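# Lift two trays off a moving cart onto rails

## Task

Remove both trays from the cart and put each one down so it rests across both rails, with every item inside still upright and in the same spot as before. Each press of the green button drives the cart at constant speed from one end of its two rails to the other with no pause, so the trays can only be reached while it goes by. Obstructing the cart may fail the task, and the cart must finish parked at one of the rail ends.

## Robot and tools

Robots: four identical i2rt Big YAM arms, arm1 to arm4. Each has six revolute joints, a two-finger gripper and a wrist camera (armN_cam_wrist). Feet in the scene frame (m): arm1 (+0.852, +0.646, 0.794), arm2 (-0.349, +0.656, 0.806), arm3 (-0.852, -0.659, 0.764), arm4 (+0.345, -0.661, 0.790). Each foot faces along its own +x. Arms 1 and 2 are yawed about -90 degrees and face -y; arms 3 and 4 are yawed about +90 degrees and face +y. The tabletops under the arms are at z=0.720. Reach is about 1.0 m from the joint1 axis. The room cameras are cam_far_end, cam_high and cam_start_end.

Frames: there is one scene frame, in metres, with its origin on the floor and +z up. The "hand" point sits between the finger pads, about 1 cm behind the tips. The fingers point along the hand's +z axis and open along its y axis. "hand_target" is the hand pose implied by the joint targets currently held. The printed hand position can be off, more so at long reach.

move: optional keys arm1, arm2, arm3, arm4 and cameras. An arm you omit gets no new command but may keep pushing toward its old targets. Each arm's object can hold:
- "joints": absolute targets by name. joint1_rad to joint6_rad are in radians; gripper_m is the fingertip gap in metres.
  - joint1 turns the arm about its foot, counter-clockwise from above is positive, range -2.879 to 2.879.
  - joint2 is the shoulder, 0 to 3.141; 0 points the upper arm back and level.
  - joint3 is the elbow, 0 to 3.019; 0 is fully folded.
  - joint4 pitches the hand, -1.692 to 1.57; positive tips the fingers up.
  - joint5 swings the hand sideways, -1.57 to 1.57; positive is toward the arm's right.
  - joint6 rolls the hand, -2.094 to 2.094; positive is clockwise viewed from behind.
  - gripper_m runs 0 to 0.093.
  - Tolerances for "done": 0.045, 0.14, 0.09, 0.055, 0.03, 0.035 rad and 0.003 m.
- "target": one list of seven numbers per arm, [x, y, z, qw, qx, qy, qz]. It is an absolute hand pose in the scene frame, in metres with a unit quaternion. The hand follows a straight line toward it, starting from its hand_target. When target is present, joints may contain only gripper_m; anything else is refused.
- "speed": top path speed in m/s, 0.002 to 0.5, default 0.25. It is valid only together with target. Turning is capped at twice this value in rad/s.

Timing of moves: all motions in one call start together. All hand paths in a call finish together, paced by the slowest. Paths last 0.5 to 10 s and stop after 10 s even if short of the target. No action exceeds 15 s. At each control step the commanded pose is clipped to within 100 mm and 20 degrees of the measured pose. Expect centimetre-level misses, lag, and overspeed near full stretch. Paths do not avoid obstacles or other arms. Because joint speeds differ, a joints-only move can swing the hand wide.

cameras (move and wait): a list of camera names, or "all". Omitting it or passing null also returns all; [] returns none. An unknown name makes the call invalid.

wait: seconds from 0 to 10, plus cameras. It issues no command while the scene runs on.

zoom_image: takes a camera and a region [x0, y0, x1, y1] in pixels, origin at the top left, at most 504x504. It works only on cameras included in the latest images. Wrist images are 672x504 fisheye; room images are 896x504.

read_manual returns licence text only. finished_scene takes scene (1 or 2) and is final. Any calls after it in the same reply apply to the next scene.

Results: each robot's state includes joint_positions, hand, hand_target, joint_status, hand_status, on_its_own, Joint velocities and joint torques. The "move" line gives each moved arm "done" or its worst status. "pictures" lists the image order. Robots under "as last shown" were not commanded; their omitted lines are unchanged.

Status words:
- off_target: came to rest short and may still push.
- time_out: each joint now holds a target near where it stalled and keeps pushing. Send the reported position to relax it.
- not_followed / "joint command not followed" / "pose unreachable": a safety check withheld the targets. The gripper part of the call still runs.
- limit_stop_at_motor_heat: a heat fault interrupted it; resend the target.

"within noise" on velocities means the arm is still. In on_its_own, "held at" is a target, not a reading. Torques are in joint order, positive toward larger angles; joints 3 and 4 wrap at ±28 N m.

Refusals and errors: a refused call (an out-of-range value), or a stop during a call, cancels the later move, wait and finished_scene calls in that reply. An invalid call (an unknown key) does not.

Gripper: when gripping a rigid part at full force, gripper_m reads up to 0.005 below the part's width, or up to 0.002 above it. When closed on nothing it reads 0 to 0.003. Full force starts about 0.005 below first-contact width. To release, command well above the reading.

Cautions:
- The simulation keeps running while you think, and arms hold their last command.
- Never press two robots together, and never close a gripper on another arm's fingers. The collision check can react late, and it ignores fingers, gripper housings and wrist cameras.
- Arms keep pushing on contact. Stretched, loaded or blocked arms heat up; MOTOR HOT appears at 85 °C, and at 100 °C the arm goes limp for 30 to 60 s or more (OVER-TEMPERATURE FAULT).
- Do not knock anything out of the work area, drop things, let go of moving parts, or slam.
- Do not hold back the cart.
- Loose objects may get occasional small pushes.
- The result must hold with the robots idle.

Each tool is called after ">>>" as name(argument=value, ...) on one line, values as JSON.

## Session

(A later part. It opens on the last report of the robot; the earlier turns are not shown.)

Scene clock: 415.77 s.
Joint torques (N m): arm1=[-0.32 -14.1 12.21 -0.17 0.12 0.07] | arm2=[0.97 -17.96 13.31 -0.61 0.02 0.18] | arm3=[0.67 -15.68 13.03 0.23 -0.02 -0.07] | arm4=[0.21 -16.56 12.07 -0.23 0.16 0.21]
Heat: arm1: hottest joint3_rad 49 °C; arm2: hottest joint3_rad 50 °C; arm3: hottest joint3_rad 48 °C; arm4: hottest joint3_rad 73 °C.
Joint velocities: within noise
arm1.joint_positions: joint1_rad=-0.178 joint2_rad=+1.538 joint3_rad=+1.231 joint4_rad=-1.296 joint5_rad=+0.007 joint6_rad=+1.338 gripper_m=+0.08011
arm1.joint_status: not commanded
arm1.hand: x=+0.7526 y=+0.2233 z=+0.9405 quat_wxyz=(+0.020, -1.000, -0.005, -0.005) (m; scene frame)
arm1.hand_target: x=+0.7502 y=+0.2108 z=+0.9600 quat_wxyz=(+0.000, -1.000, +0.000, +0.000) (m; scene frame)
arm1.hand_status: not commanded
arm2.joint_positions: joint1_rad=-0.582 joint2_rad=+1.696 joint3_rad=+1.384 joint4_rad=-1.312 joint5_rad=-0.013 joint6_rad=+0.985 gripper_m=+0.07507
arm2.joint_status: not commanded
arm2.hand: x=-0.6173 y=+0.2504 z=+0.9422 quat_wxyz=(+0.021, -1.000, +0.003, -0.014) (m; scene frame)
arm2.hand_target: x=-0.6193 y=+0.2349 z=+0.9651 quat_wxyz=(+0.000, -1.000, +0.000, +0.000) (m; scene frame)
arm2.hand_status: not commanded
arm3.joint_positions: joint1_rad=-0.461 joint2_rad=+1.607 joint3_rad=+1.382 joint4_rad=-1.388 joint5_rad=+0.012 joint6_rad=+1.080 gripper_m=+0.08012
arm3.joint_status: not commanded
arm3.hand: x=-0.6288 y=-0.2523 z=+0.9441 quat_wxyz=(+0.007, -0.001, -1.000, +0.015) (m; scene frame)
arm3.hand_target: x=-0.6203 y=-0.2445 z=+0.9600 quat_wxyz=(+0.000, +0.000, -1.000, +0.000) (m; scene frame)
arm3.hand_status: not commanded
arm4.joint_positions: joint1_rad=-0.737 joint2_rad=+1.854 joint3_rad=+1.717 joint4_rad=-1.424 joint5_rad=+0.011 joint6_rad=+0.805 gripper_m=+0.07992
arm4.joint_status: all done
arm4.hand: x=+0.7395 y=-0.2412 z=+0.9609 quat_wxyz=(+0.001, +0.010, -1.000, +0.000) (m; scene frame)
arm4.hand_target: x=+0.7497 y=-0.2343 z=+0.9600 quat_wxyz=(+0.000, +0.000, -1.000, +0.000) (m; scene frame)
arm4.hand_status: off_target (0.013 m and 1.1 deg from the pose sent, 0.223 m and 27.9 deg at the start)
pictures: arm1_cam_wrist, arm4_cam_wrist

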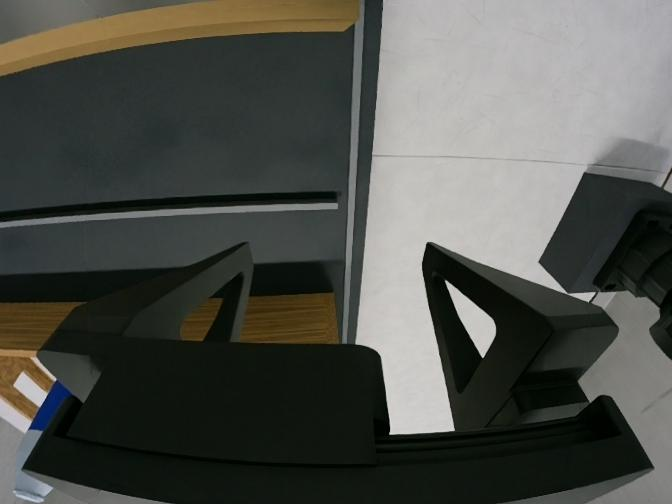

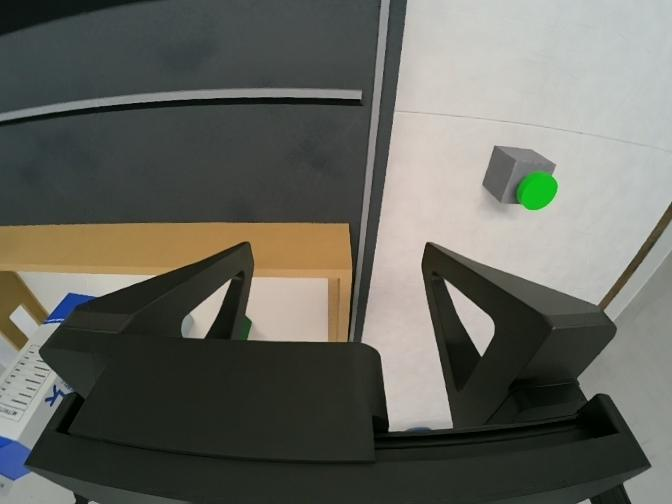

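>>> move(cameras=["arm4_cam_wrist","arm1_cam_wrist","arm2_cam_wrist","arm3_cam_wrist"])

>>> wait(seconds=3, cameras=["arm2_cam_wrist","arm3_cam_wrist"])

>>> wait(seconds=4, cameras=["arm2_cam_wrist","arm3_cam_wrist"])

>>> wait(seconds=4, cameras=["arm2_cam_wrist","arm3_cam_wrist"])

>>> wait(seconds=4, cameras=["arm2_cam_wrist","arm3_cam_wrist","cam_high"])

Scene clock: 434.83 s.
Joint torques (N m): arm1=[-0.97 -14.39 11.99 -0.1 0.14 0.02] | arm2=[0.85 -18.02 13.27 -0.61 0.02 0.18] | arm3=[0.56 -15.62 12.89 0.06 -0.03 -0.13] | arm4=[0.38 -16.73 12.08 -0.27 0.17 0.21]
Heat: arm1: hottest joint3_rad 49 °C; arm2: hottest joint3_rad 51 °C; arm3: hottest joint3_rad 49 °C; arm4: hottest joint3_rad 76 °C.
Joint velocities: within noise
arm1.joint_positions: joint1_rad=-0.178 joint2_rad=+1.538 joint3_rad=+1.231 joint4_rad=-1.296 joint5_rad=+0.007 joint6_rad=+1.338 gripper_m=+0.08011
arm1.joint_status: not commanded
arm1.hand: x=+0.7526 y=+0.2233 z=+0.9405 quat_wxyz=(+0.020, -1.000, -0.005, -0.005) (m; scene frame)
arm1.hand_target: x=+0.7502 y=+0.2108 z=+0.9600 quat_wxyz=(+0.000, -1.000, +0.000, +0.000) (m; scene frame)
arm1.hand_status: not commanded
arm2.joint_positions: joint1_rad=-0.582 joint2_rad=+1.696 joint3_rad=+1.384 joint4_rad=-1.312 joint5_rad=-0.013 joint6_rad=+0.985 gripper_m=+0.07507
arm2.joint_status: not commanded
arm2.hand: x=-0.6173 y=+0.2504 z=+0.9422 quat_wxyz=(+0.021, -1.000, +0.003, -0.014) (m; scene frame)
arm2.hand_target: x=-0.6193 y=+0.2349 z=+0.9651 quat_wxyz=(+0.000, -1.000, +0.000, +0.000) (m; scene frame)
arm2.hand_status: not commanded
arm3.joint_positions: joint1_rad=-0.461 joint2_rad=+1.607 joint3_rad=+1.382 joint4_rad=-1.388 joint5_rad=+0.012 joint6_rad=+1.080 gripper_m=+0.08012
arm3.joint_status: not commanded
arm3.hand: x=-0.6288 y=-0.2523 z=+0.9441 quat_wxyz=(+0.007, -0.001, -1.000, +0.015) (m; scene frame)
arm3.hand_target: x=-0.6203 y=-0.2445 z=+0.9600 quat_wxyz=(+0.000, +0.000, -1.000, +0.000) (m; scene frame)
arm3.hand_status: not commanded
arm4.joint_positions: joint1_rad=-0.737 joint2_rad=+1.854 joint3_rad=+1.717 joint4_rad=-1.424 joint5_rad=+0.011 joint6_rad=+0.805 gripper_m=+0.07992
arm4.joint_status: all done
arm4.hand: x=+0.7395 y=-0.2412 z=+0.9609 quat_wxyz=(+0.001, +0.010, -1.000, +0.000) (m; scene frame)
arm4.hand_target: x=+0.7497 y=-0.2343 z=+0.9600 quat_wxyz=(+0.000, +0.000, -1.000, +0.000) (m; scene frame)
arm4.hand_status: off_target (0.013 m and 1.1 deg from the pose sent, 0.223 m and 27.9 deg at the start)
pictures: arm1_cam_wrist, arm2_cam_wrist, arm3_cam_wrist, arm4_cam_wrist

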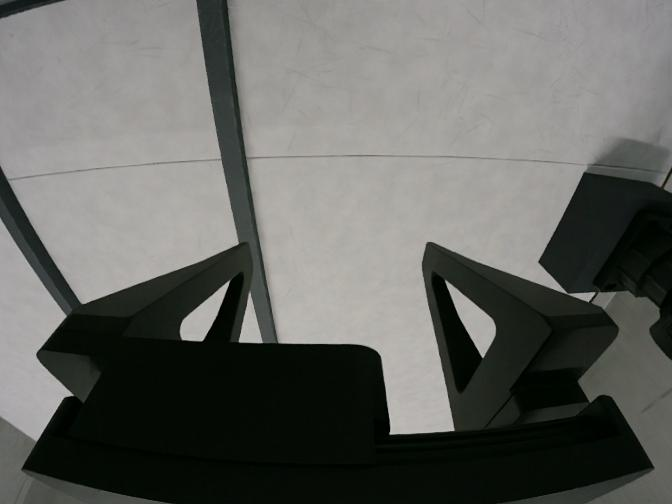

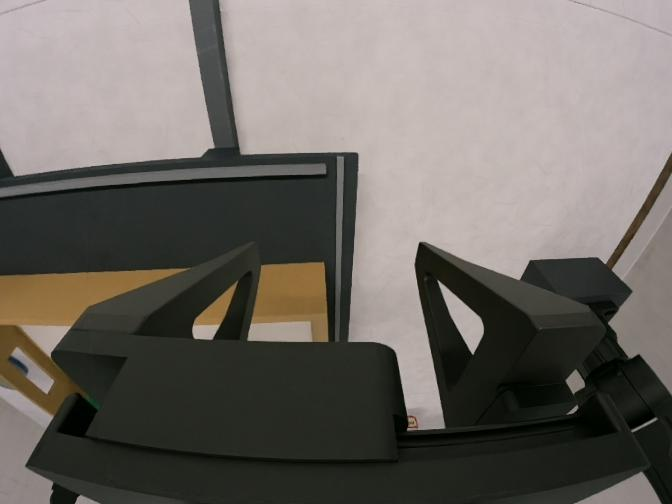

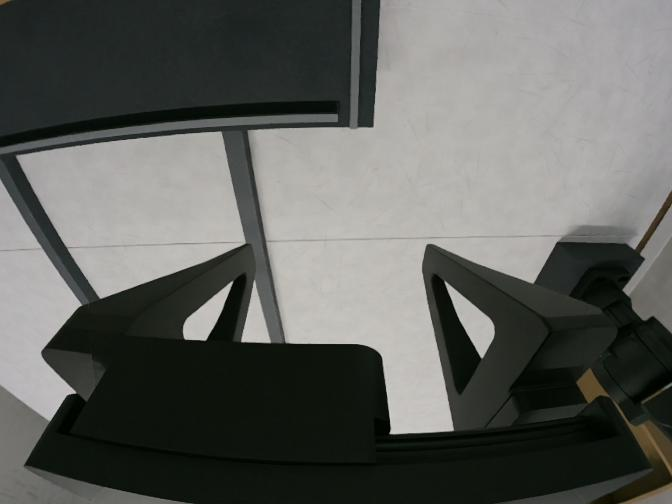

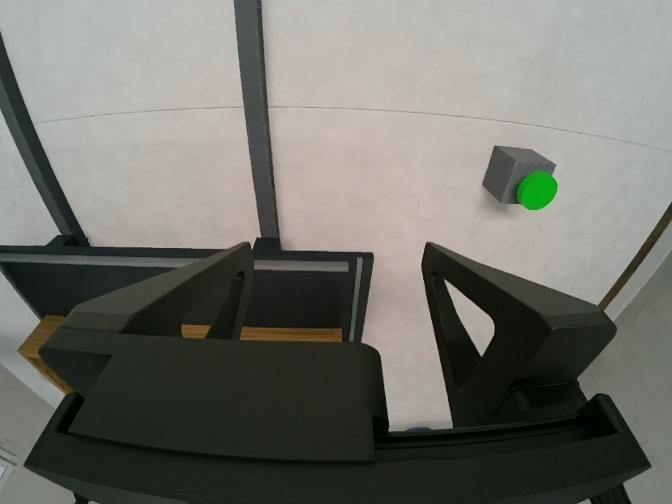

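Scene clock: 437.83 s.
Joint torques (N m): arm1=[-1.38 -14.15 12.19 -0.18 0.16 0.05] | arm2=[1.03 -17.9 13.38 -0.59 0.02 0.17] | arm3=[0.91 -15.91 13.05 0.06 -0.02 -0.1] | arm4=[0.26 -16.67 12.08 -0.31 0.16 0.2]
Heat: arm1: hottest joint3_rad 49 °C; arm2: hottest joint3_rad 52 °C; arm3: hottest joint3_rad 49 °C; arm4: hottest joint3_rad 76 °C.
Joint velocities: within noise
arm1.joint_positions: joint1_rad=-0.178 joint2_rad=+1.538 joint3_rad=+1.231 joint4_rad=-1.296 joint5_rad=+0.007 joint6_rad=+1.338 gripper_m=+0.08011
arm1.joint_status: not commanded
arm1.hand: x=+0.7526 y=+0.2233 z=+0.9405 quat_wxyz=(+0.020, -1.000, -0.005, -0.005)
arm1.hand_target: x=+0.7502 y=+0.2108 z=+0.9600 quat_wxyz=(+0.000, -1.000, +0.000, +0.000)
arm1.hand_status: not commanded
arm2.joint_positions: joint1_rad=-0.582 joint2_rad=+1.696 joint3_rad=+1.384 joint4_rad=-1.312 joint5_rad=-0.013 joint6_rad=+0.985 gripper_m=+0.07507
arm2.joint_status: not commanded
arm2.hand: x=-0.6173 y=+0.2504 z=+0.9422 quat_wxyz=(+0.021, -1.000, +0.003, -0.014)
arm2.hand_target: x=-0.6193 y=+0.2349 z=+0.9651 quat_wxyz=(+0.000, -1.000, +0.000, +0.000)
arm2.hand_status: not commanded
arm3.joint_positions: joint1_rad=-0.461 joint2_rad=+1.607 joint3_rad=+1.382 joint4_rad=-1.388 joint5_rad=+0.012 joint6_rad=+1.080 gripper_m=+0.08012
arm3.joint_status: not commanded
arm3.hand: x=-0.6288 y=-0.2523 z=+0.9441 quat_wxyz=(+0.007, -0.001, -1.000, +0.015)
arm3.hand_target: x=-0.6203 y=-0.2445 z=+0.9600 quat_wxyz=(+0.000, +0.000, -1.000, +0.000)
arm3.hand_status: not commanded
arm4.joint_positions: joint1_rad=-0.737 joint2_rad=+1.854 joint3_rad=+1.717 joint4_rad=-1.424 joint5_rad=+0.011 joint6_rad=+0.805 gripper_m=+0.07992
arm4.joint_status: all done
arm4.hand: x=+0.7395 y=-0.2412 z=+0.9609 quat_wxyz=(+0.001, +0.010, -1.000, +0.000)
arm4.hand_target: x=+0.7497 y=-0.2343 z=+0.9600 quat_wxyz=(+0.000, +0.000, -1.000, +0.000)
arm4.hand_status: off_target (0.013 m and 1.1 deg from the pose sent, 0.223 m and 27.9 deg at the start)
wait: 3.00 s; at rest by 0.27 s

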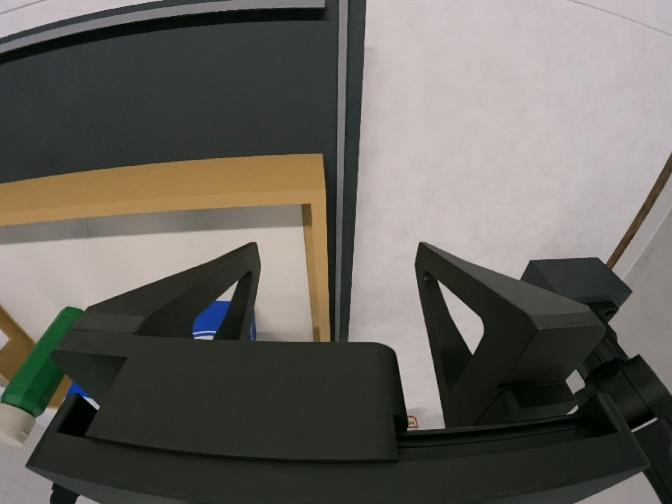

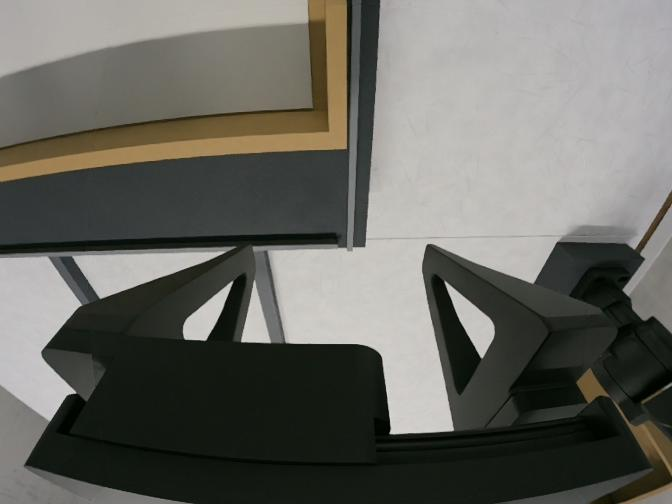

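Scene clock: 441.83 s.
Joint torques (N m): arm1=[-0.5 -14.33 12.21 -0.06 0.11 0.11] | arm2=[1.2 -17.85 13.33 -0.61 0 0.17] | arm3=[0.97 -15.5 12.88 0.14 -0.02 -0.1] | arm4=[0.38 -16.5 12.05 -0.24 0.16 0.2]
Heat: arm1: hottest joint3_rad 50 °C; arm2: hottest joint3_rad 52 °C; arm3: hottest joint3_rad 50 °C; arm4: hottest joint3_rad 77 °C.
Joint velocities: within noise
arm1.joint_positions: joint1_rad=-0.178 joint2_rad=+1.538 joint3_rad=+1.231 joint4_rad=-1.296 joint5_rad=+0.007 joint6_rad=+1.338 gripper_m=+0.08011
arm1.joint_status: not commanded
arm1.hand: x=+0.7526 y=+0.2233 z=+0.9405 quat_wxyz=(+0.020, -1.000, -0.005, -0.005)
arm1.hand_target: x=+0.7502 y=+0.2108 z=+0.9600 quat_wxyz=(+0.000, -1.000, +0.000, +0.000)
arm1.hand_status: not commanded
arm2.joint_positions: joint1_rad=-0.582 joint2_rad=+1.696 joint3_rad=+1.384 joint4_rad=-1.312 joint5_rad=-0.013 joint6_rad=+0.985 gripper_m=+0.07507
arm2.joint_status: not commanded
arm2.hand: x=-0.6173 y=+0.2504 z=+0.9422 quat_wxyz=(+0.021, -1.000, +0.003, -0.014)
arm2.hand_target: x=-0.6193 y=+0.2349 z=+0.9651 quat_wxyz=(+0.000, -1.000, +0.000, +0.000)
arm2.hand_status: not commanded
arm3.joint_positions: joint1_rad=-0.461 joint2_rad=+1.607 joint3_rad=+1.382 joint4_rad=-1.388 joint5_rad=+0.012 joint6_rad=+1.080 gripper_m=+0.08012
arm3.joint_status: not commanded
arm3.hand: x=-0.6288 y=-0.2523 z=+0.9441 quat_wxyz=(+0.007, -0.001, -1.000, +0.015)
arm3.hand_target: x=-0.6203 y=-0.2445 z=+0.9600 quat_wxyz=(+0.000, +0.000, -1.000, +0.000)
arm3.hand_status: not commanded
arm4.joint_positions: joint1_rad=-0.737 joint2_rad=+1.854 joint3_rad=+1.717 joint4_rad=-1.424 joint5_rad=+0.011 joint6_rad=+0.805 gripper_m=+0.07992
arm4.joint_status: all done
arm4.hand: x=+0.7395 y=-0.2412 z=+0.9609 quat_wxyz=(+0.001, +0.010, -1.000, +0.000)
arm4.hand_target: x=+0.7497 y=-0.2343 z=+0.9600 quat_wxyz=(+0.000, +0.000, -1.000, +0.000)
arm4.hand_status: off_target (0.013 m and 1.1 deg from the pose sent, 0.223 m and 27.9 deg at the start)
wait: 4.00 s; at rest by 0.27 s

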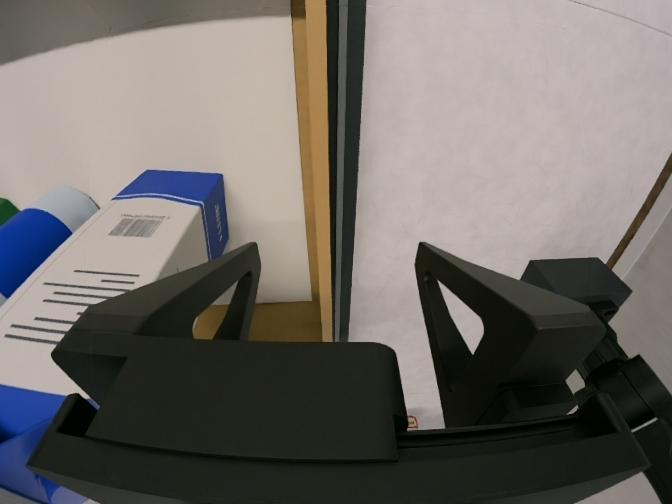

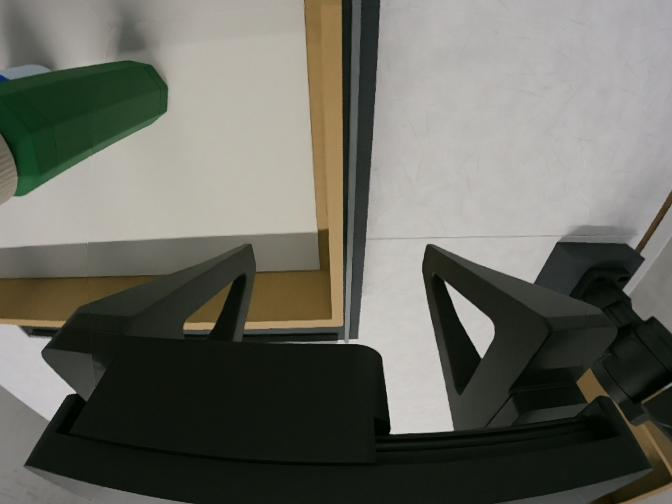

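Scene clock: 445.83 s.
Joint torques (N m): arm1=[-0.85 -13.39 12.29 -0.1 0.16 0.1] | arm2=[1.08 -17.85 13.3 -0.59 0.02 0.17] | arm3=[1.2 -15.85 12.85 0.16 0.03 -0.11] | arm4=[0.32 -16.79 12.11 -0.25 0.16 0.2]
Heat: arm1: hottest joint3_rad 50 °C; arm2: hottest joint3_rad 52 °C; arm3: hottest joint3_rad 50 °C; arm4: hottest joint3_rad 78 °C.
Joint velocities: within noise
arm1.joint_positions: joint1_rad=-0.178 joint2_rad=+1.538 joint3_rad=+1.231 joint4_rad=-1.296 joint5_rad=+0.007 joint6_rad=+1.338 gripper_m=+0.08011
arm1.joint_status: not commanded
arm1.hand: x=+0.7526 y=+0.2233 z=+0.9405 quat_wxyz=(+0.020, -1.000, -0.005, -0.005)
arm1.hand_target: x=+0.7502 y=+0.2108 z=+0.9600 quat_wxyz=(+0.000, -1.000, +0.000, +0.000)
arm1.hand_status: not commanded
arm2.joint_positions: joint1_rad=-0.582 joint2_rad=+1.696 joint3_rad=+1.384 joint4_rad=-1.312 joint5_rad=-0.013 joint6_rad=+0.985 gripper_m=+0.07507
arm2.joint_status: not commanded
arm2.hand: x=-0.6173 y=+0.2504 z=+0.9422 quat_wxyz=(+0.021, -1.000, +0.003, -0.014)
arm2.hand_target: x=-0.6193 y=+0.2349 z=+0.9651 quat_wxyz=(+0.000, -1.000, +0.000, +0.000)
arm2.hand_status: not commanded
arm3.joint_positions: joint1_rad=-0.461 joint2_rad=+1.607 joint3_rad=+1.382 joint4_rad=-1.388 joint5_rad=+0.012 joint6_rad=+1.080 gripper_m=+0.08012
arm3.joint_status: not commanded
arm3.hand: x=-0.6288 y=-0.2523 z=+0.9441 quat_wxyz=(+0.007, -0.001, -1.000, +0.015)
arm3.hand_target: x=-0.6203 y=-0.2445 z=+0.9600 quat_wxyz=(+0.000, +0.000, -1.000, +0.000)
arm3.hand_status: not commanded
arm4.joint_positions: joint1_rad=-0.737 joint2_rad=+1.854 joint3_rad=+1.717 joint4_rad=-1.424 joint5_rad=+0.011 joint6_rad=+0.805 gripper_m=+0.07992
arm4.joint_status: all done
arm4.hand: x=+0.7395 y=-0.2412 z=+0.9609 quat_wxyz=(+0.001, +0.010, -1.000, +0.000)
arm4.hand_target: x=+0.7497 y=-0.2343 z=+0.9600 quat_wxyz=(+0.000, +0.000, -1.000, +0.000)
arm4.hand_status: off_target (0.013 m and 1.1 deg from the pose sent, 0.223 m and 27.9 deg at the start)
wait: 4.00 s; at rest by 0.27 s

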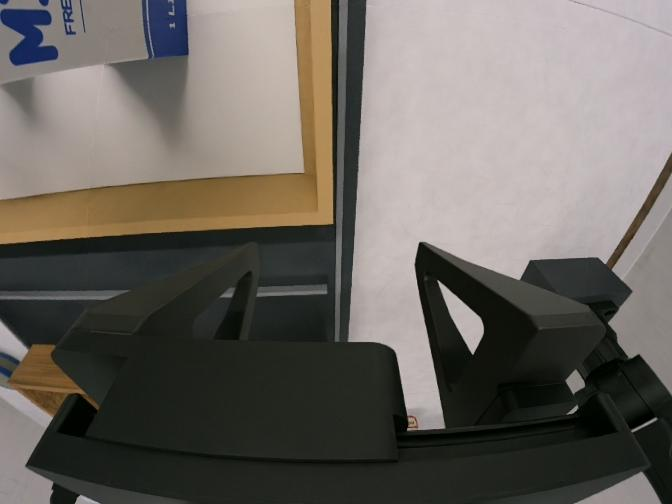

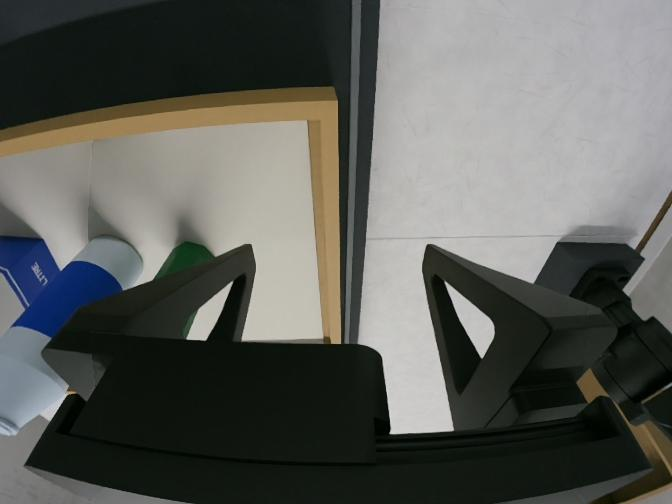

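Scene clock: 449.83 s.
Joint torques (N m): arm1=[-0.03 -14.45 12.34 -0.12 0.16 0.07] | arm2=[0.97 -18.08 13.34 -0.62 0.02 0.19] | arm3=[0.73 -15.91 13.04 -0.02 -0.03 -0.1] | arm4=[0.32 -16.73 12.1 -0.23 0.17 0.2]
Heat: arm1: hottest joint3_rad 50 °C; arm2: hottest joint3_rad 52 °C; arm3: hottest joint3_rad 50 °C; arm4: hottest joint3_rad 78 °C.
Joint velocities: within noise
arm1.joint_positions: joint1_rad=-0.178 joint2_rad=+1.538 joint3_rad=+1.231 joint4_rad=-1.296 joint5_rad=+0.007 joint6_rad=+1.338 gripper_m=+0.08011
arm1.joint_status: not commanded
arm1.hand: x=+0.7526 y=+0.2233 z=+0.9405 quat_wxyz=(+0.020, -1.000, -0.005, -0.005)
arm1.hand_target: x=+0.7502 y=+0.2108 z=+0.9600 quat_wxyz=(+0.000, -1.000, +0.000, +0.000)
arm1.hand_status: not commanded
arm2.joint_positions: joint1_rad=-0.582 joint2_rad=+1.696 joint3_rad=+1.384 joint4_rad=-1.312 joint5_rad=-0.013 joint6_rad=+0.985 gripper_m=+0.07507
arm2.joint_status: not commanded
arm2.hand: x=-0.6173 y=+0.2504 z=+0.9422 quat_wxyz=(+0.021, -1.000, +0.003, -0.014)
arm2.hand_target: x=-0.6193 y=+0.2349 z=+0.9651 quat_wxyz=(+0.000, -1.000, +0.000, +0.000)
arm2.hand_status: not commanded
arm3.joint_positions: joint1_rad=-0.461 joint2_rad=+1.607 joint3_rad=+1.382 joint4_rad=-1.388 joint5_rad=+0.012 joint6_rad=+1.080 gripper_m=+0.08012
arm3.joint_status: not commanded
arm3.hand: x=-0.6288 y=-0.2523 z=+0.9441 quat_wxyz=(+0.007, -0.001, -1.000, +0.015)
arm3.hand_target: x=-0.6203 y=-0.2445 z=+0.9600 quat_wxyz=(+0.000, +0.000, -1.000, +0.000)
arm3.hand_status: not commanded
arm4.joint_positions: joint1_rad=-0.737 joint2_rad=+1.854 joint3_rad=+1.717 joint4_rad=-1.424 joint5_rad=+0.011 joint6_rad=+0.805 gripper_m=+0.07992
arm4.joint_status: all done
arm4.hand: x=+0.7395 y=-0.2412 z=+0.9609 quat_wxyz=(+0.001, +0.010, -1.000, +0.000)
arm4.hand_target: x=+0.7497 y=-0.2343 z=+0.9600 quat_wxyz=(+0.000, +0.000, -1.000, +0.000)
arm4.hand_status: off_target (0.013 m and 1.1 deg from the pose sent, 0.223 m and 27.9 deg at the start)
wait: 4.00 s; at rest by 0.27 s

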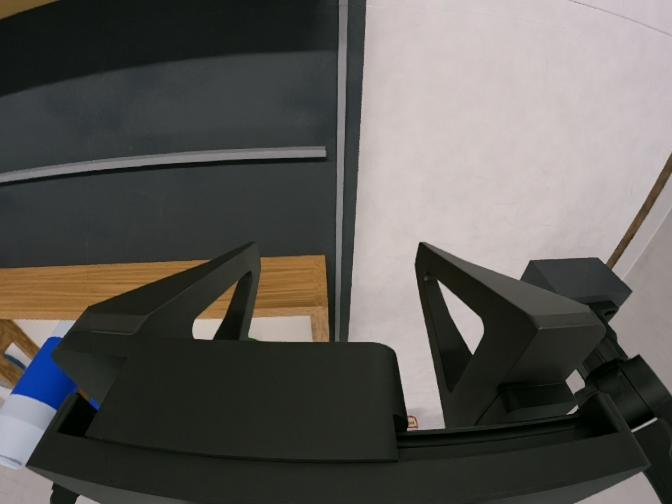

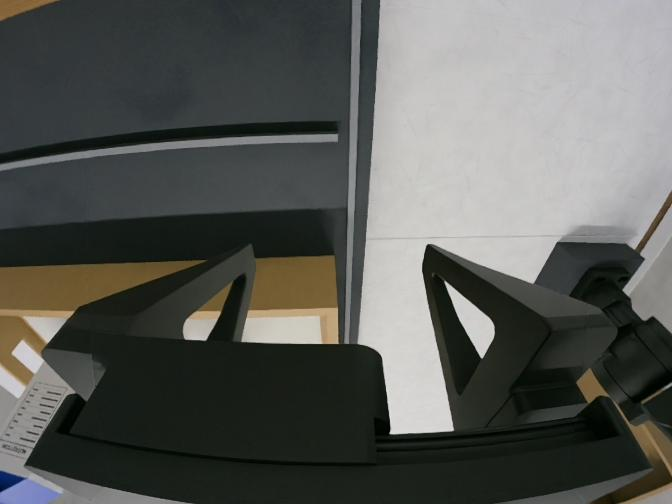

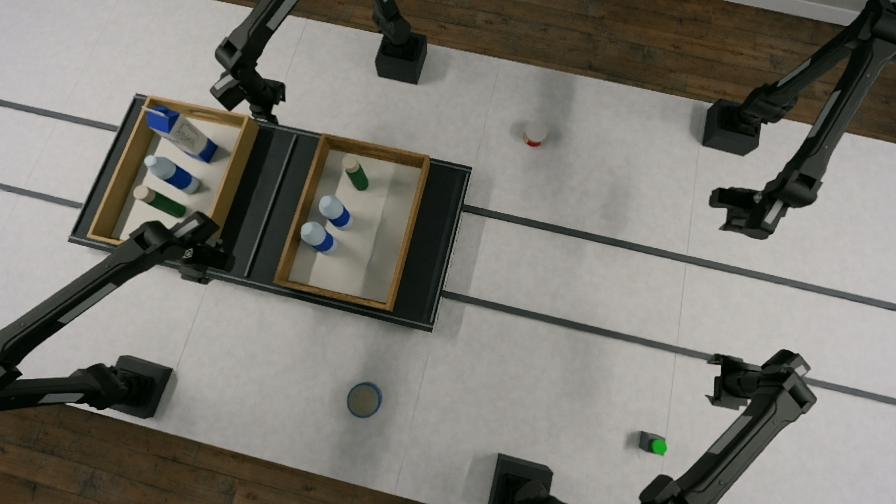

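>>> move(arm1={"target":[0.60,0.208,0.96,0,1,0,0],"speed":0.2}, arm4={"target":[0.721,-0.448,0.84,0,-0.242,0.970,0],"joints":{"gripper_m":0.0},"speed":0.3}, cameras=["cam_high","cam_start_end"])

Scene clock: 488.33 s.
Joint torques (N m): arm1=[0.32 -14.1 12.94 -0.14 0.02 -0.15] | arm2=[0.91 -18.02 13.29 -0.68 0.02 0.18] | arm3=[0.62 -15.74 13.09 0.12 0.04 -0.12] | arm4=[0.97 -14.39 7.23 0.72 -0.07 -0.1]
Heat: arm1: hottest joint3_rad 51 °C; arm2: hottest joint3_rad 53 °C; arm3: hottest joint3_rad 51 °C; arm4: hottest joint3_rad 80 °C.
move: arm1 off_target; arm4 done
Joint velocities: within noise
arm1.joint_positions: joint1_rad=-0.472 joint2_rad=+1.659 joint3_rad=+1.401 joint4_rad=-1.328 joint5_rad=+0.007 joint6_rad=+1.066 gripper_m=+0.08011
arm1.joint_status: not commanded
arm1.hand: x=+0.6072 y=+0.2218 z=+0.9473 quat_wxyz=(+0.012, -1.000, +0.006, -0.006)
arm1.hand_target: x=+0.6004 y=+0.2086 z=+0.9600 quat_wxyz=(+0.000, -1.000, +0.000, +0.000)
arm1.hand_status: off_target (0.020 m and 1.6 deg from the pose sent, 0.155 m and 2.4 deg at the start)
arm2, arm3: as last shown
arm4.joint_positions: joint1_rad=-1.046 joint2_rad=+1.619 joint3_rad=+1.045 joint4_rad=-1.005 joint5_rad=+0.011 joint6_rad=+0.048 gripper_m=+0.00033
arm4.joint_status: all done
arm4.hand: x=+0.7188 y=-0.4525 z=+0.8362 quat_wxyz=(+0.010, +0.232, -0.973, +0.004)
arm4.hand_target: x=+0.7210 y=-0.4480 z=+0.8401 quat_wxyz=(+0.000, +0.242, -0.970, +0.000)
arm4.hand_status: done (0.006 m and 1.8 deg from the pose sent, 0.240 m and 26.9 deg at the start)

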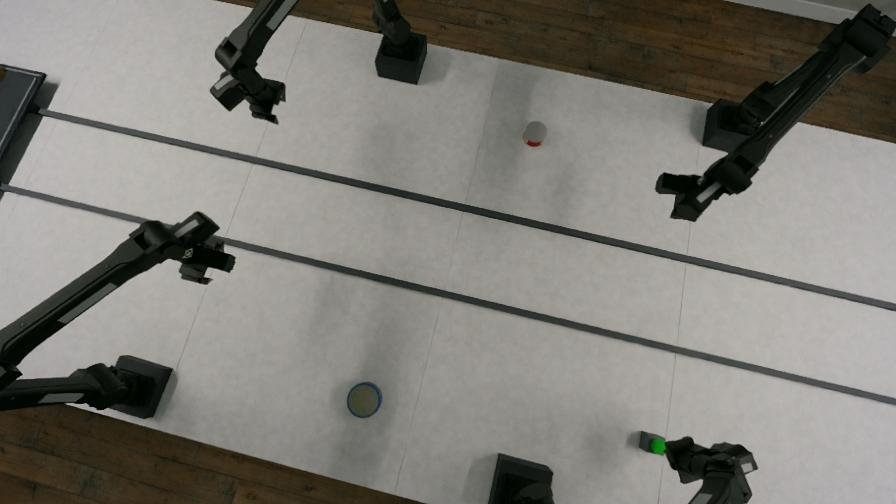

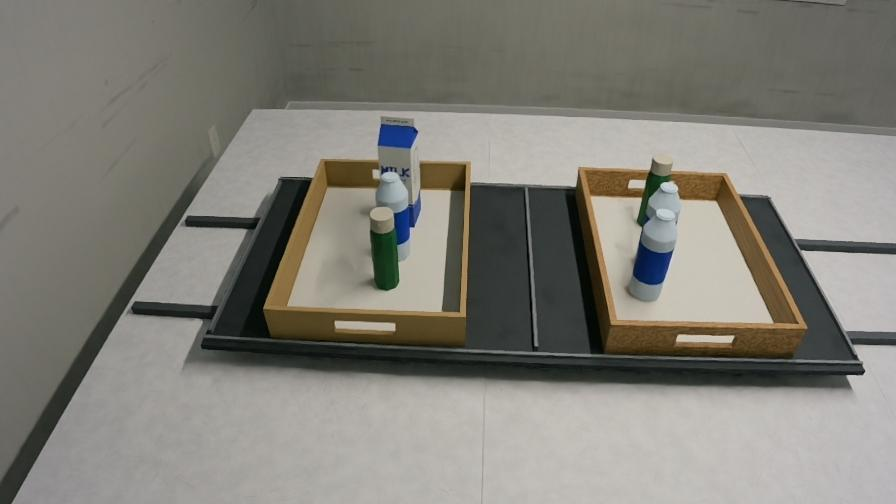

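>>> move(arm2={"target":[-0.70,0.234,0.968,0,1,0,0],"speed":0.2}, arm3={"target":[-0.70,-0.244,0.962,0,0,1,0],"speed":0.2}, cameras=["cam_start_end"])

>>> wait(seconds=5, cameras=["cam_start_end"])

>>> move(arm4={"target":[0.722,-0.448,0.785,0,-0.242,0.970,0],"speed":0.1}, cameras=["cam_start_end"])

>>> move(arm4={"target":[0.721,-0.44,0.84,0,-0.242,0.970,0],"speed":0.3}, cameras=["cam_start_end","arm2_cam_wrist","arm3_cam_wrist"])

Scene clock: 496.13 s.
Joint torques (N m): arm1=[-0.38 -14.51 12.79 -0.09 0.06 -0.18] | arm2=[0.32 -18.55 13.64 -0.66 0.05 0.03] | arm3=[0.85 -14.97 9.32 0.43 0.03 0.1] | arm4=[0.97 -14.21 7.21 0.65 -0.09 -0.11]
Heat: arm1: hottest joint3_rad 53 °C; arm2: hottest joint3_rad 54 °C; arm3: hottest joint3_rad 51 °C; arm4: hottest joint3_rad 75 °C.
move: arm2 off_target; arm3 done
Joint velocities: within noise
arm1, arm4: as last shown
arm1.hand_target: x=+0.6004 y=+0.2085 z=+0.9600 quat_wxyz=(+0.000, -1.000, +0.000, +0.000)
arm2.joint_positions: joint1_rad=-0.695 joint2_rad=+1.801 joint3_rad=+1.553 joint4_rad=-1.362 joint5_rad=-0.013 joint6_rad=+0.879 gripper_m=+0.07507
arm2.joint_status: not commanded
arm2.hand: x=-0.6923 y=+0.2466 z=+0.9524 quat_wxyz=(+0.013, -1.000, +0.006, -0.011)
arm2.hand_target: x=-0.6994 y=+0.2346 z=+0.9680 quat_wxyz=(+0.000, -1.000, +0.000, +0.000)
arm2.hand_status: off_target (0.021 m and 2.1 deg from the pose sent, 0.088 m and 2.9 deg at the start)
arm3.joint_positions: joint1_rad=-0.302 joint2_rad=+1.524 joint3_rad=+1.334 joint4_rad=-1.388 joint5_rad=+0.008 joint6_rad=+1.217 gripper_m=+0.08012
arm3.joint_status: not commanded
arm3.hand: x=-0.7031 y=-0.2414 z=+0.9628 quat_wxyz=(+0.000, +0.010, -1.000, -0.002)
arm3.hand_target: x=-0.7000 y=-0.2439 z=+0.9621 quat_wxyz=(+0.000, +0.000, -1.000, +0.000)
arm3.hand_status: done (0.004 m and 1.1 deg from the pose sent, 0.074 m and 1.9 deg at the start)
arm4.joint_positions: joint1_rad=-1.046 joint2_rad=+1.619 joint3_rad=+1.045 joint4_rad=-1.005 joint5_rad=+0.011 joint6_rad=+0.047 gripper_m=+0.00033
arm4.hand_target: x=+0.7209 y=-0.4481 z=+0.8401 quat_wxyz=(+0.000, +0.242, -0.970, +0.000)

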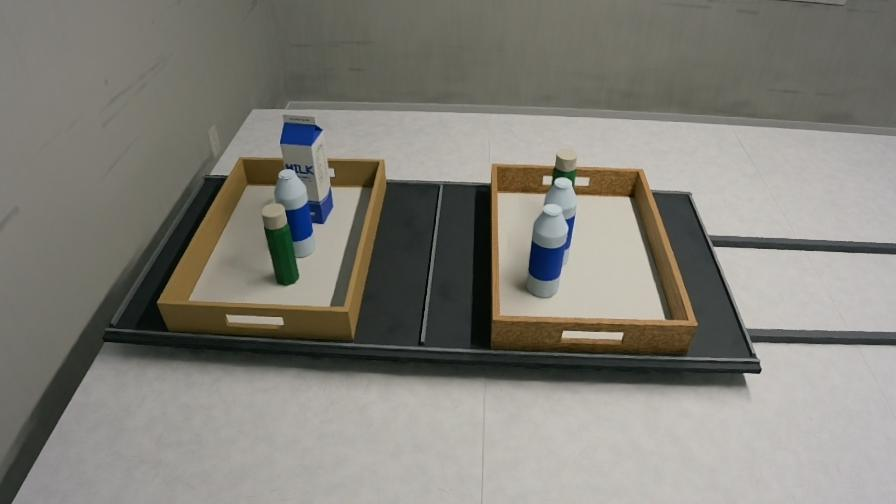

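Scene clock: 501.13 s.
Joint torques (N m): arm1=[-0.56 -14.15 12.86 0.05 -0.01 -0.2] | arm2=[0.5 -18.43 13.67 -0.58 0.04 0.03] | arm3=[0.5 -15.09 9.29 0.51 0.04 0.1] | arm4=[0.97 -14.45 7.21 0.7 -0.08 -0.11]
Heat: arm1: hottest joint3_rad 55 °C; arm2: hottest joint3_rad 54 °C; arm3: hottest joint3_rad 51 °C; arm4: hottest joint3_rad 73 °C.
Joint velocities: within noise
arm1.joint_positions: joint1_rad=-0.472 joint2_rad=+1.659 joint3_rad=+1.401 joint4_rad=-1.328 joint5_rad=+0.007 joint6_rad=+1.066 gripper_m=+0.08011
arm1.joint_status: not commanded
arm1.hand: x=+0.6072 y=+0.2218 z=+0.9473 quat_wxyz=(+0.012, -1.000, +0.006, -0.006)
arm1.hand_target: x=+0.6004 y=+0.2085 z=+0.9600 quat_wxyz=(+0.000, -1.000, +0.000, +0.000)
arm1.hand_status: not commanded
arm2.joint_positions: joint1_rad=-0.695 joint2_rad=+1.801 joint3_rad=+1.553 joint4_rad=-1.362 joint5_rad=-0.013 joint6_rad=+0.878 gripper_m=+0.07507
arm2.joint_status: not commanded
arm2.hand: x=-0.6923 y=+0.2466 z=+0.9524 quat_wxyz=(+0.013, -1.000, +0.006, -0.011)
arm2.hand_target: x=-0.6994 y=+0.2345 z=+0.9680 quat_wxyz=(+0.000, -1.000, +0.000, +0.000)
arm2.hand_status: off_target (0.021 m and 2.1 deg from the pose sent, 0.088 m and 2.9 deg at the start)
arm3.joint_positions: joint1_rad=-0.302 joint2_rad=+1.524 joint3_rad=+1.334 joint4_rad=-1.388 joint5_rad=+0.008 joint6_rad=+1.217 gripper_m=+0.08012
arm3.joint_status: not commanded
arm3.hand: x=-0.7031 y=-0.2414 z=+0.9628 quat_wxyz=(+0.000, +0.009, -1.000, -0.002)
arm3.hand_target: x=-0.7000 y=-0.2439 z=+0.9621 quat_wxyz=(+0.000, +0.000, -1.000, +0.000)
arm3.hand_status: done (0.004 m and 1.1 deg from the pose sent, 0.074 m and 1.9 deg at the start)
arm4.joint_positions: joint1_rad=-1.046 joint2_rad=+1.619 joint3_rad=+1.045 joint4_rad=-1.005 joint5_rad=+0.011 joint6_rad=+0.047 gripper_m=+0.00033
arm4.joint_status: not commanded
arm4.hand: x=+0.7188 y=-0.4525 z=+0.8362 quat_wxyz=(+0.010, +0.232, -0.973, +0.004)
arm4.hand_target: x=+0.7209 y=-0.4481 z=+0.8401 quat_wxyz=(+0.000, +0.242, -0.970, +0.000)
arm4.hand_status: not commanded
wait: 5.00 s; at rest by 0.27 s

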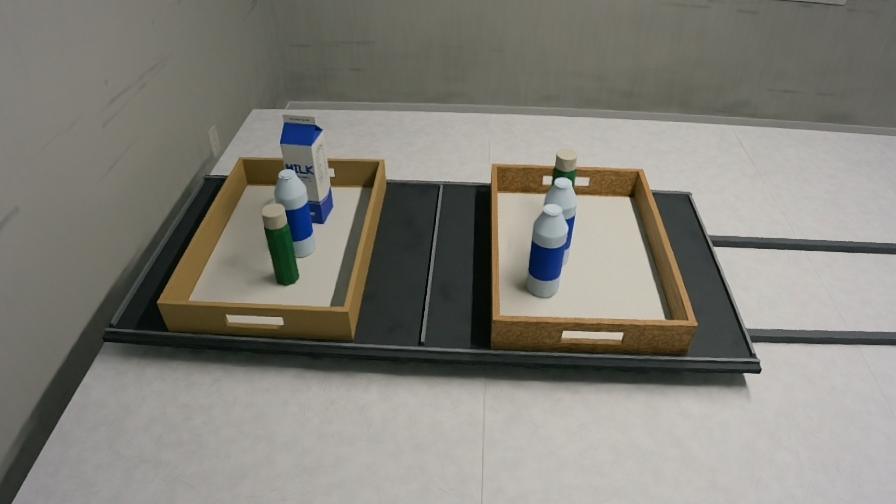

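Scene clock: 502.20 s.
Joint torques (N m): arm1=[-1.38 -14.51 12.68 -0.23 0.04 -0.19] | arm2=[0.26 -18.43 13.61 -0.59 0.03 0.02] | arm3=[0.62 -14.45 9.4 0.5 0.04 0.12] | arm4=[0.91 -10.58 5.79 1.33 -0.08 -0.11]
Heat: arm1: hottest joint3_rad 55 °C; arm2: hottest joint3_rad 54 °C; arm3: hottest joint3_rad 51 °C; arm4: hottest joint3_rad 72 °C.
move: arm4 off_target
Joint velocities: within noise
arm1, arm2, arm3: as last shown
arm4.joint_positions: joint1_rad=-1.046 joint2_rad=+1.659 joint3_rad=+1.005 joint4_rad=-0.871 joint5_rad=+0.011 joint6_rad=+0.045 gripper_m=+0.00033
arm4.joint_status: not commanded
arm4.hand: x=+0.7274 y=-0.4473 z=+0.8074 quat_wxyz=(-0.015, +0.232, -0.972, -0.003)
arm4.hand_target: x=+0.7212 y=-0.4486 z=+0.7859 quat_wxyz=(+0.000, +0.242, -0.970, +0.000)
arm4.hand_status: off_target (0.023 m and 2.1 deg from the pose sent, 0.051 m and 1.7 deg at the start)

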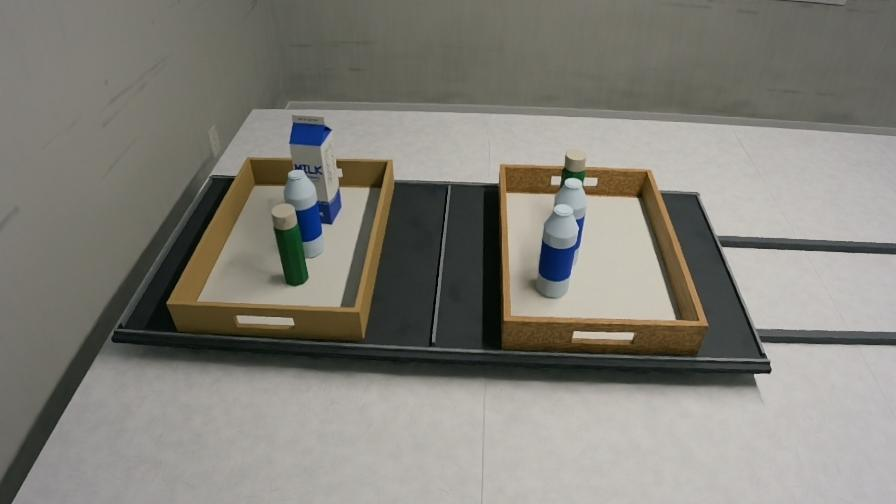

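Scene clock: 503.20 s.
Joint torques (N m): arm1=[-0.91 -14.51 12.96 0.1 0.01 -0.2] | arm2=[0.56 -18.67 13.61 -0.55 0.05 0.04] | arm3=[0.73 -14.51 9.33 0.57 0.06 0.11] | arm4=[0.97 -13.74 9.83 -0.25 -0.06 0.08]
Heat: arm1: hottest joint3_rad 55 °C; arm2: hottest joint3_rad 54 °C; arm3: hottest joint3_rad 51 °C; arm4: hottest joint3_rad 72 °C.
move: arm4 off_target
Joint velocities: within noise
arm1, arm2, arm3: as last shown
arm4.joint_positions: joint1_rad=-1.030 joint2_rad=+1.623 joint3_rad=+1.020 joint4_rad=-0.984 joint5_rad=+0.011 joint6_rad=+0.045 gripper_m=+0.00033
arm4.joint_status: not commanded
arm4.hand: x=+0.7094 y=-0.4500 z=+0.8267 quat_wxyz=(+0.014, +0.240, -0.971, +0.005)
arm4.hand_target: x=+0.7206 y=-0.4402 z=+0.8402 quat_wxyz=(+0.000, +0.242, -0.970, +0.000)
arm4.hand_status: off_target (0.020 m and 1.7 deg from the pose sent, 0.034 m and 2.1 deg at the start)
pictures: arm2_cam_wrist, arm3_cam_wrist, cam_start_end

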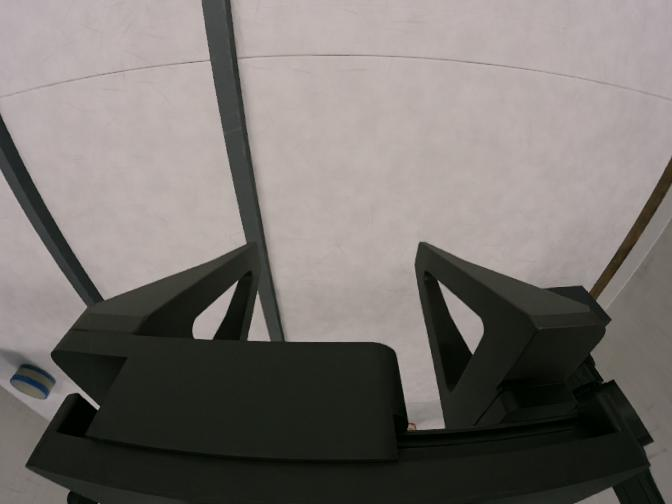

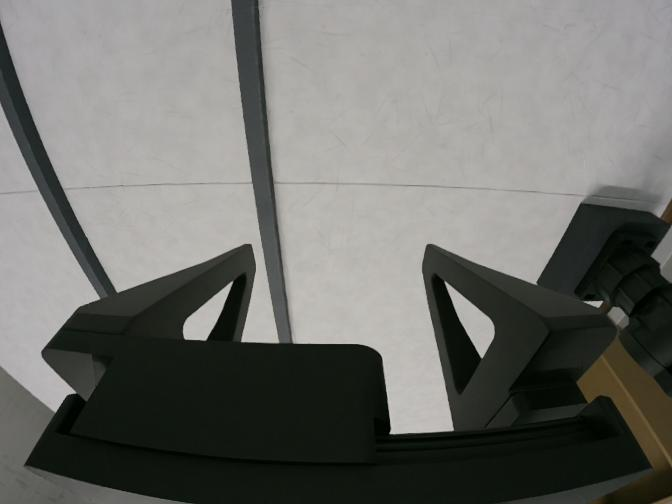

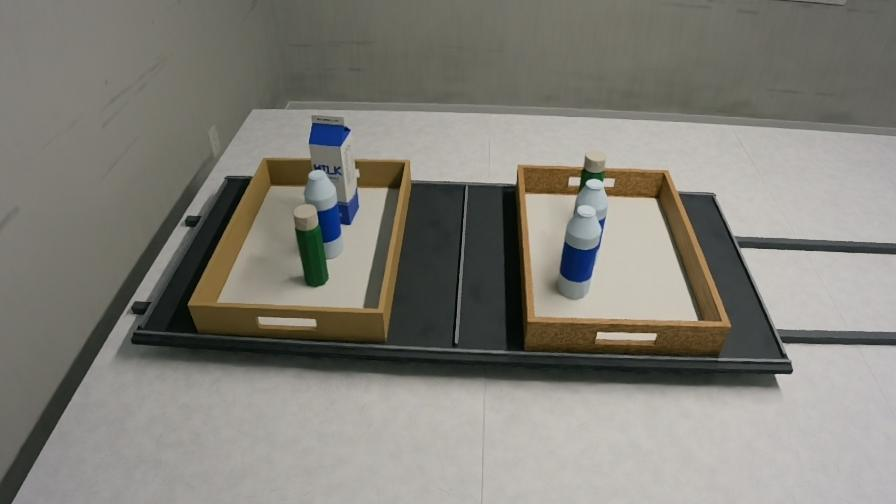

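>>> wait(seconds=10, cameras=[])

>>> wait(seconds=8, cameras=[])

>>> move(arm4={"target":[0.60,-0.241,0.96,0,0,1,0],"joints":{"gripper_m":0.08},"speed":0.3}, cameras=["arm4_cam_wrist"])

Scene clock: 519.33 s.
Joint torques (N m): arm1=[-0.32 -13.57 13.09 0.03 0 -0.17] | arm2=[0.38 -18.37 13.65 -0.61 0.05 0.03] | arm3=[0.85 -14.21 9.33 0.27 0.05 0.08] | arm4=[1.08 -13.8 9.78 -0.29 -0.05 0.07]
Heat: arm1: hottest joint3_rad 57 °C; arm2: hottest joint3_rad 54 °C; arm3: hottest joint3_rad 51 °C; arm4: hottest joint3_rad 70 °C.
Joint velocities: within noise
arm1.joint_positions: joint1_rad=-0.472 joint2_rad=+1.659 joint3_rad=+1.401 joint4_rad=-1.328 joint5_rad=+0.007 joint6_rad=+1.066 gripper_m=+0.08011
arm1.joint_status: not commanded
arm1.hand: x=+0.6072 y=+0.2218 z=+0.9473 quat_wxyz=(+0.012, -1.000, +0.006, -0.006)
arm1.hand_target: x=+0.6004 y=+0.2085 z=+0.9600 quat_wxyz=(+0.000, -1.000, +0.000, +0.000)
arm1.hand_status: not commanded
arm2.joint_positions: joint1_rad=-0.695 joint2_rad=+1.801 joint3_rad=+1.553 joint4_rad=-1.362 joint5_rad=-0.013 joint6_rad=+0.878 gripper_m=+0.07507
arm2.joint_status: not commanded
arm2.hand: x=-0.6923 y=+0.2466 z=+0.9524 quat_wxyz=(+0.013, -1.000, +0.006, -0.011)
arm2.hand_target: x=-0.6994 y=+0.2345 z=+0.9680 quat_wxyz=(+0.000, -1.000, +0.000, +0.000)
arm2.hand_status: not commanded
arm3.joint_positions: joint1_rad=-0.302 joint2_rad=+1.524 joint3_rad=+1.334 joint4_rad=-1.388 joint5_rad=+0.008 joint6_rad=+1.217 gripper_m=+0.08012
arm3.joint_status: not commanded
arm3.hand: x=-0.7031 y=-0.2414 z=+0.9628 quat_wxyz=(+0.000, +0.009, -1.000, -0.002)
arm3.hand_target: x=-0.7000 y=-0.2439 z=+0.9621 quat_wxyz=(+0.000, +0.000, -1.000, +0.000)
arm3.hand_status: not commanded
arm4.joint_positions: joint1_rad=-1.030 joint2_rad=+1.623 joint3_rad=+1.020 joint4_rad=-0.984 joint5_rad=+0.011 joint6_rad=+0.045 gripper_m=+0.00033
arm4.joint_status: not commanded
arm4.hand: x=+0.7094 y=-0.4500 z=+0.8267 quat_wxyz=(+0.014, +0.240, -0.971, +0.005)
arm4.hand_target: x=+0.7207 y=-0.4402 z=+0.8402 quat_wxyz=(+0.000, +0.242, -0.970, +0.000)
arm4.hand_status: off_target (0.020 m and 1.7 deg from the pose sent, 0.034 m and 2.1 deg at the start)
wait: 10.00 s; at rest from the start

Scene clock: 527.33 s.
Joint torques (N m): arm1=[0.21 -14.86 12.89 -0.34 0.02 -0.17] | arm2=[0.5 -18.55 13.68 -0.57 0.04 0.04] | arm3=[0.67 -14.21 9.29 0.58 0.09 0.09] | arm4=[1.08 -13.8 9.84 -0.31 -0.06 0.06]
Heat: arm1: hottest joint3_rad 58 °C; arm2: hottest joint3_rad 54 °C; arm3: hottest joint3_rad 51 °C; arm4: hottest joint3_rad 69 °C.
Joint velocities: within noise
arm1.joint_positions: joint1_rad=-0.472 joint2_rad=+1.659 joint3_rad=+1.401 joint4_rad=-1.328 joint5_rad=+0.007 joint6_rad=+1.066 gripper_m=+0.08011
arm1.joint_status: not commanded
arm1.hand: x=+0.6072 y=+0.2218 z=+0.9473 quat_wxyz=(+0.012, -1.000, +0.006, -0.006)
arm1.hand_target: x=+0.6004 y=+0.2085 z=+0.9600 quat_wxyz=(+0.000, -1.000, +0.000, +0.000)
arm1.hand_status: not commanded
arm2.joint_positions: joint1_rad=-0.695 joint2_rad=+1.801 joint3_rad=+1.553 joint4_rad=-1.362 joint5_rad=-0.013 joint6_rad=+0.878 gripper_m=+0.07507
arm2.joint_status: not commanded
arm2.hand: x=-0.6923 y=+0.2466 z=+0.9524 quat_wxyz=(+0.013, -1.000, +0.006, -0.011)
arm2.hand_target: x=-0.6994 y=+0.2345 z=+0.9680 quat_wxyz=(+0.000, -1.000, +0.000, +0.000)
arm2.hand_status: not commanded
arm3.joint_positions: joint1_rad=-0.302 joint2_rad=+1.524 joint3_rad=+1.334 joint4_rad=-1.388 joint5_rad=+0.008 joint6_rad=+1.217 gripper_m=+0.08012
arm3.joint_status: not commanded
arm3.hand: x=-0.7031 y=-0.2414 z=+0.9628 quat_wxyz=(+0.000, +0.009, -1.000, -0.002)
arm3.hand_target: x=-0.7000 y=-0.2439 z=+0.9621 quat_wxyz=(+0.000, +0.000, -1.000, +0.000)
arm3.hand_status: not commanded
arm4.joint_positions: joint1_rad=-1.030 joint2_rad=+1.623 joint3_rad=+1.020 joint4_rad=-0.984 joint5_rad=+0.011 joint6_rad=+0.045 gripper_m=+0.00033
arm4.joint_status: not commanded
arm4.hand: x=+0.7094 y=-0.4500 z=+0.8267 quat_wxyz=(+0.014, +0.240, -0.971, +0.005)
arm4.hand_target: x=+0.7207 y=-0.4402 z=+0.8402 quat_wxyz=(+0.000, +0.242, -0.970, +0.000)
arm4.hand_status: off_target (0.020 m and 1.7 deg from the pose sent, 0.034 m and 2.1 deg at the start)
wait: 8.00 s; at rest by 0.27 s

Scene clock: 529.20 s.
Joint torques (N m): arm1=[-0.5 -14.04 12.86 0.06 0.09 -0.18] | arm2=[0.21 -18.32 13.7 -0.57 0.04 0.01] | arm3=[0.5 -14.21 9.4 0.32 0.06 0.1] | arm4=[0.21 -13.04 11.15 -0.28 0.17 0.21]
Heat: arm1: hottest joint3_rad 58 °C; arm2: hottest joint3_rad 54 °C; arm3: hottest joint3_rad 51 °C; arm4: hottest joint3_rad 69 °C.
move: arm4 off_target
Joint velocities: within noise
arm1, arm2, arm3: as last shown
arm4.joint_positions: joint1_rad=-0.518 joint2_rad=+1.611 joint3_rad=+1.380 joint4_rad=-1.329 joint5_rad=+0.013 joint6_rad=+1.020 gripper_m=+0.07992
arm4.joint_status: all done
arm4.hand: x=+0.5921 y=-0.2480 z=+0.9590 quat_wxyz=(+0.000, +0.011, -1.000, -0.002)
arm4.hand_target: x=+0.5999 y=-0.2412 z=+0.9599 quat_wxyz=(+0.000, +0.000, -1.000, +0.000)
arm4.hand_status: off_target (0.011 m and 1.3 deg from the pose sent, 0.271 m and 27.9 deg at the start)

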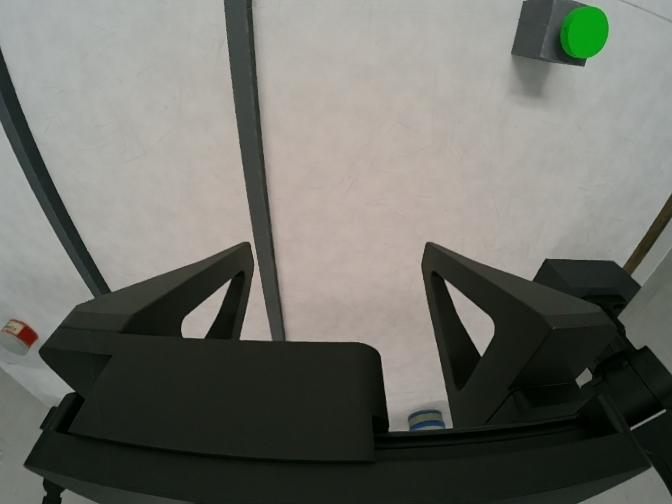

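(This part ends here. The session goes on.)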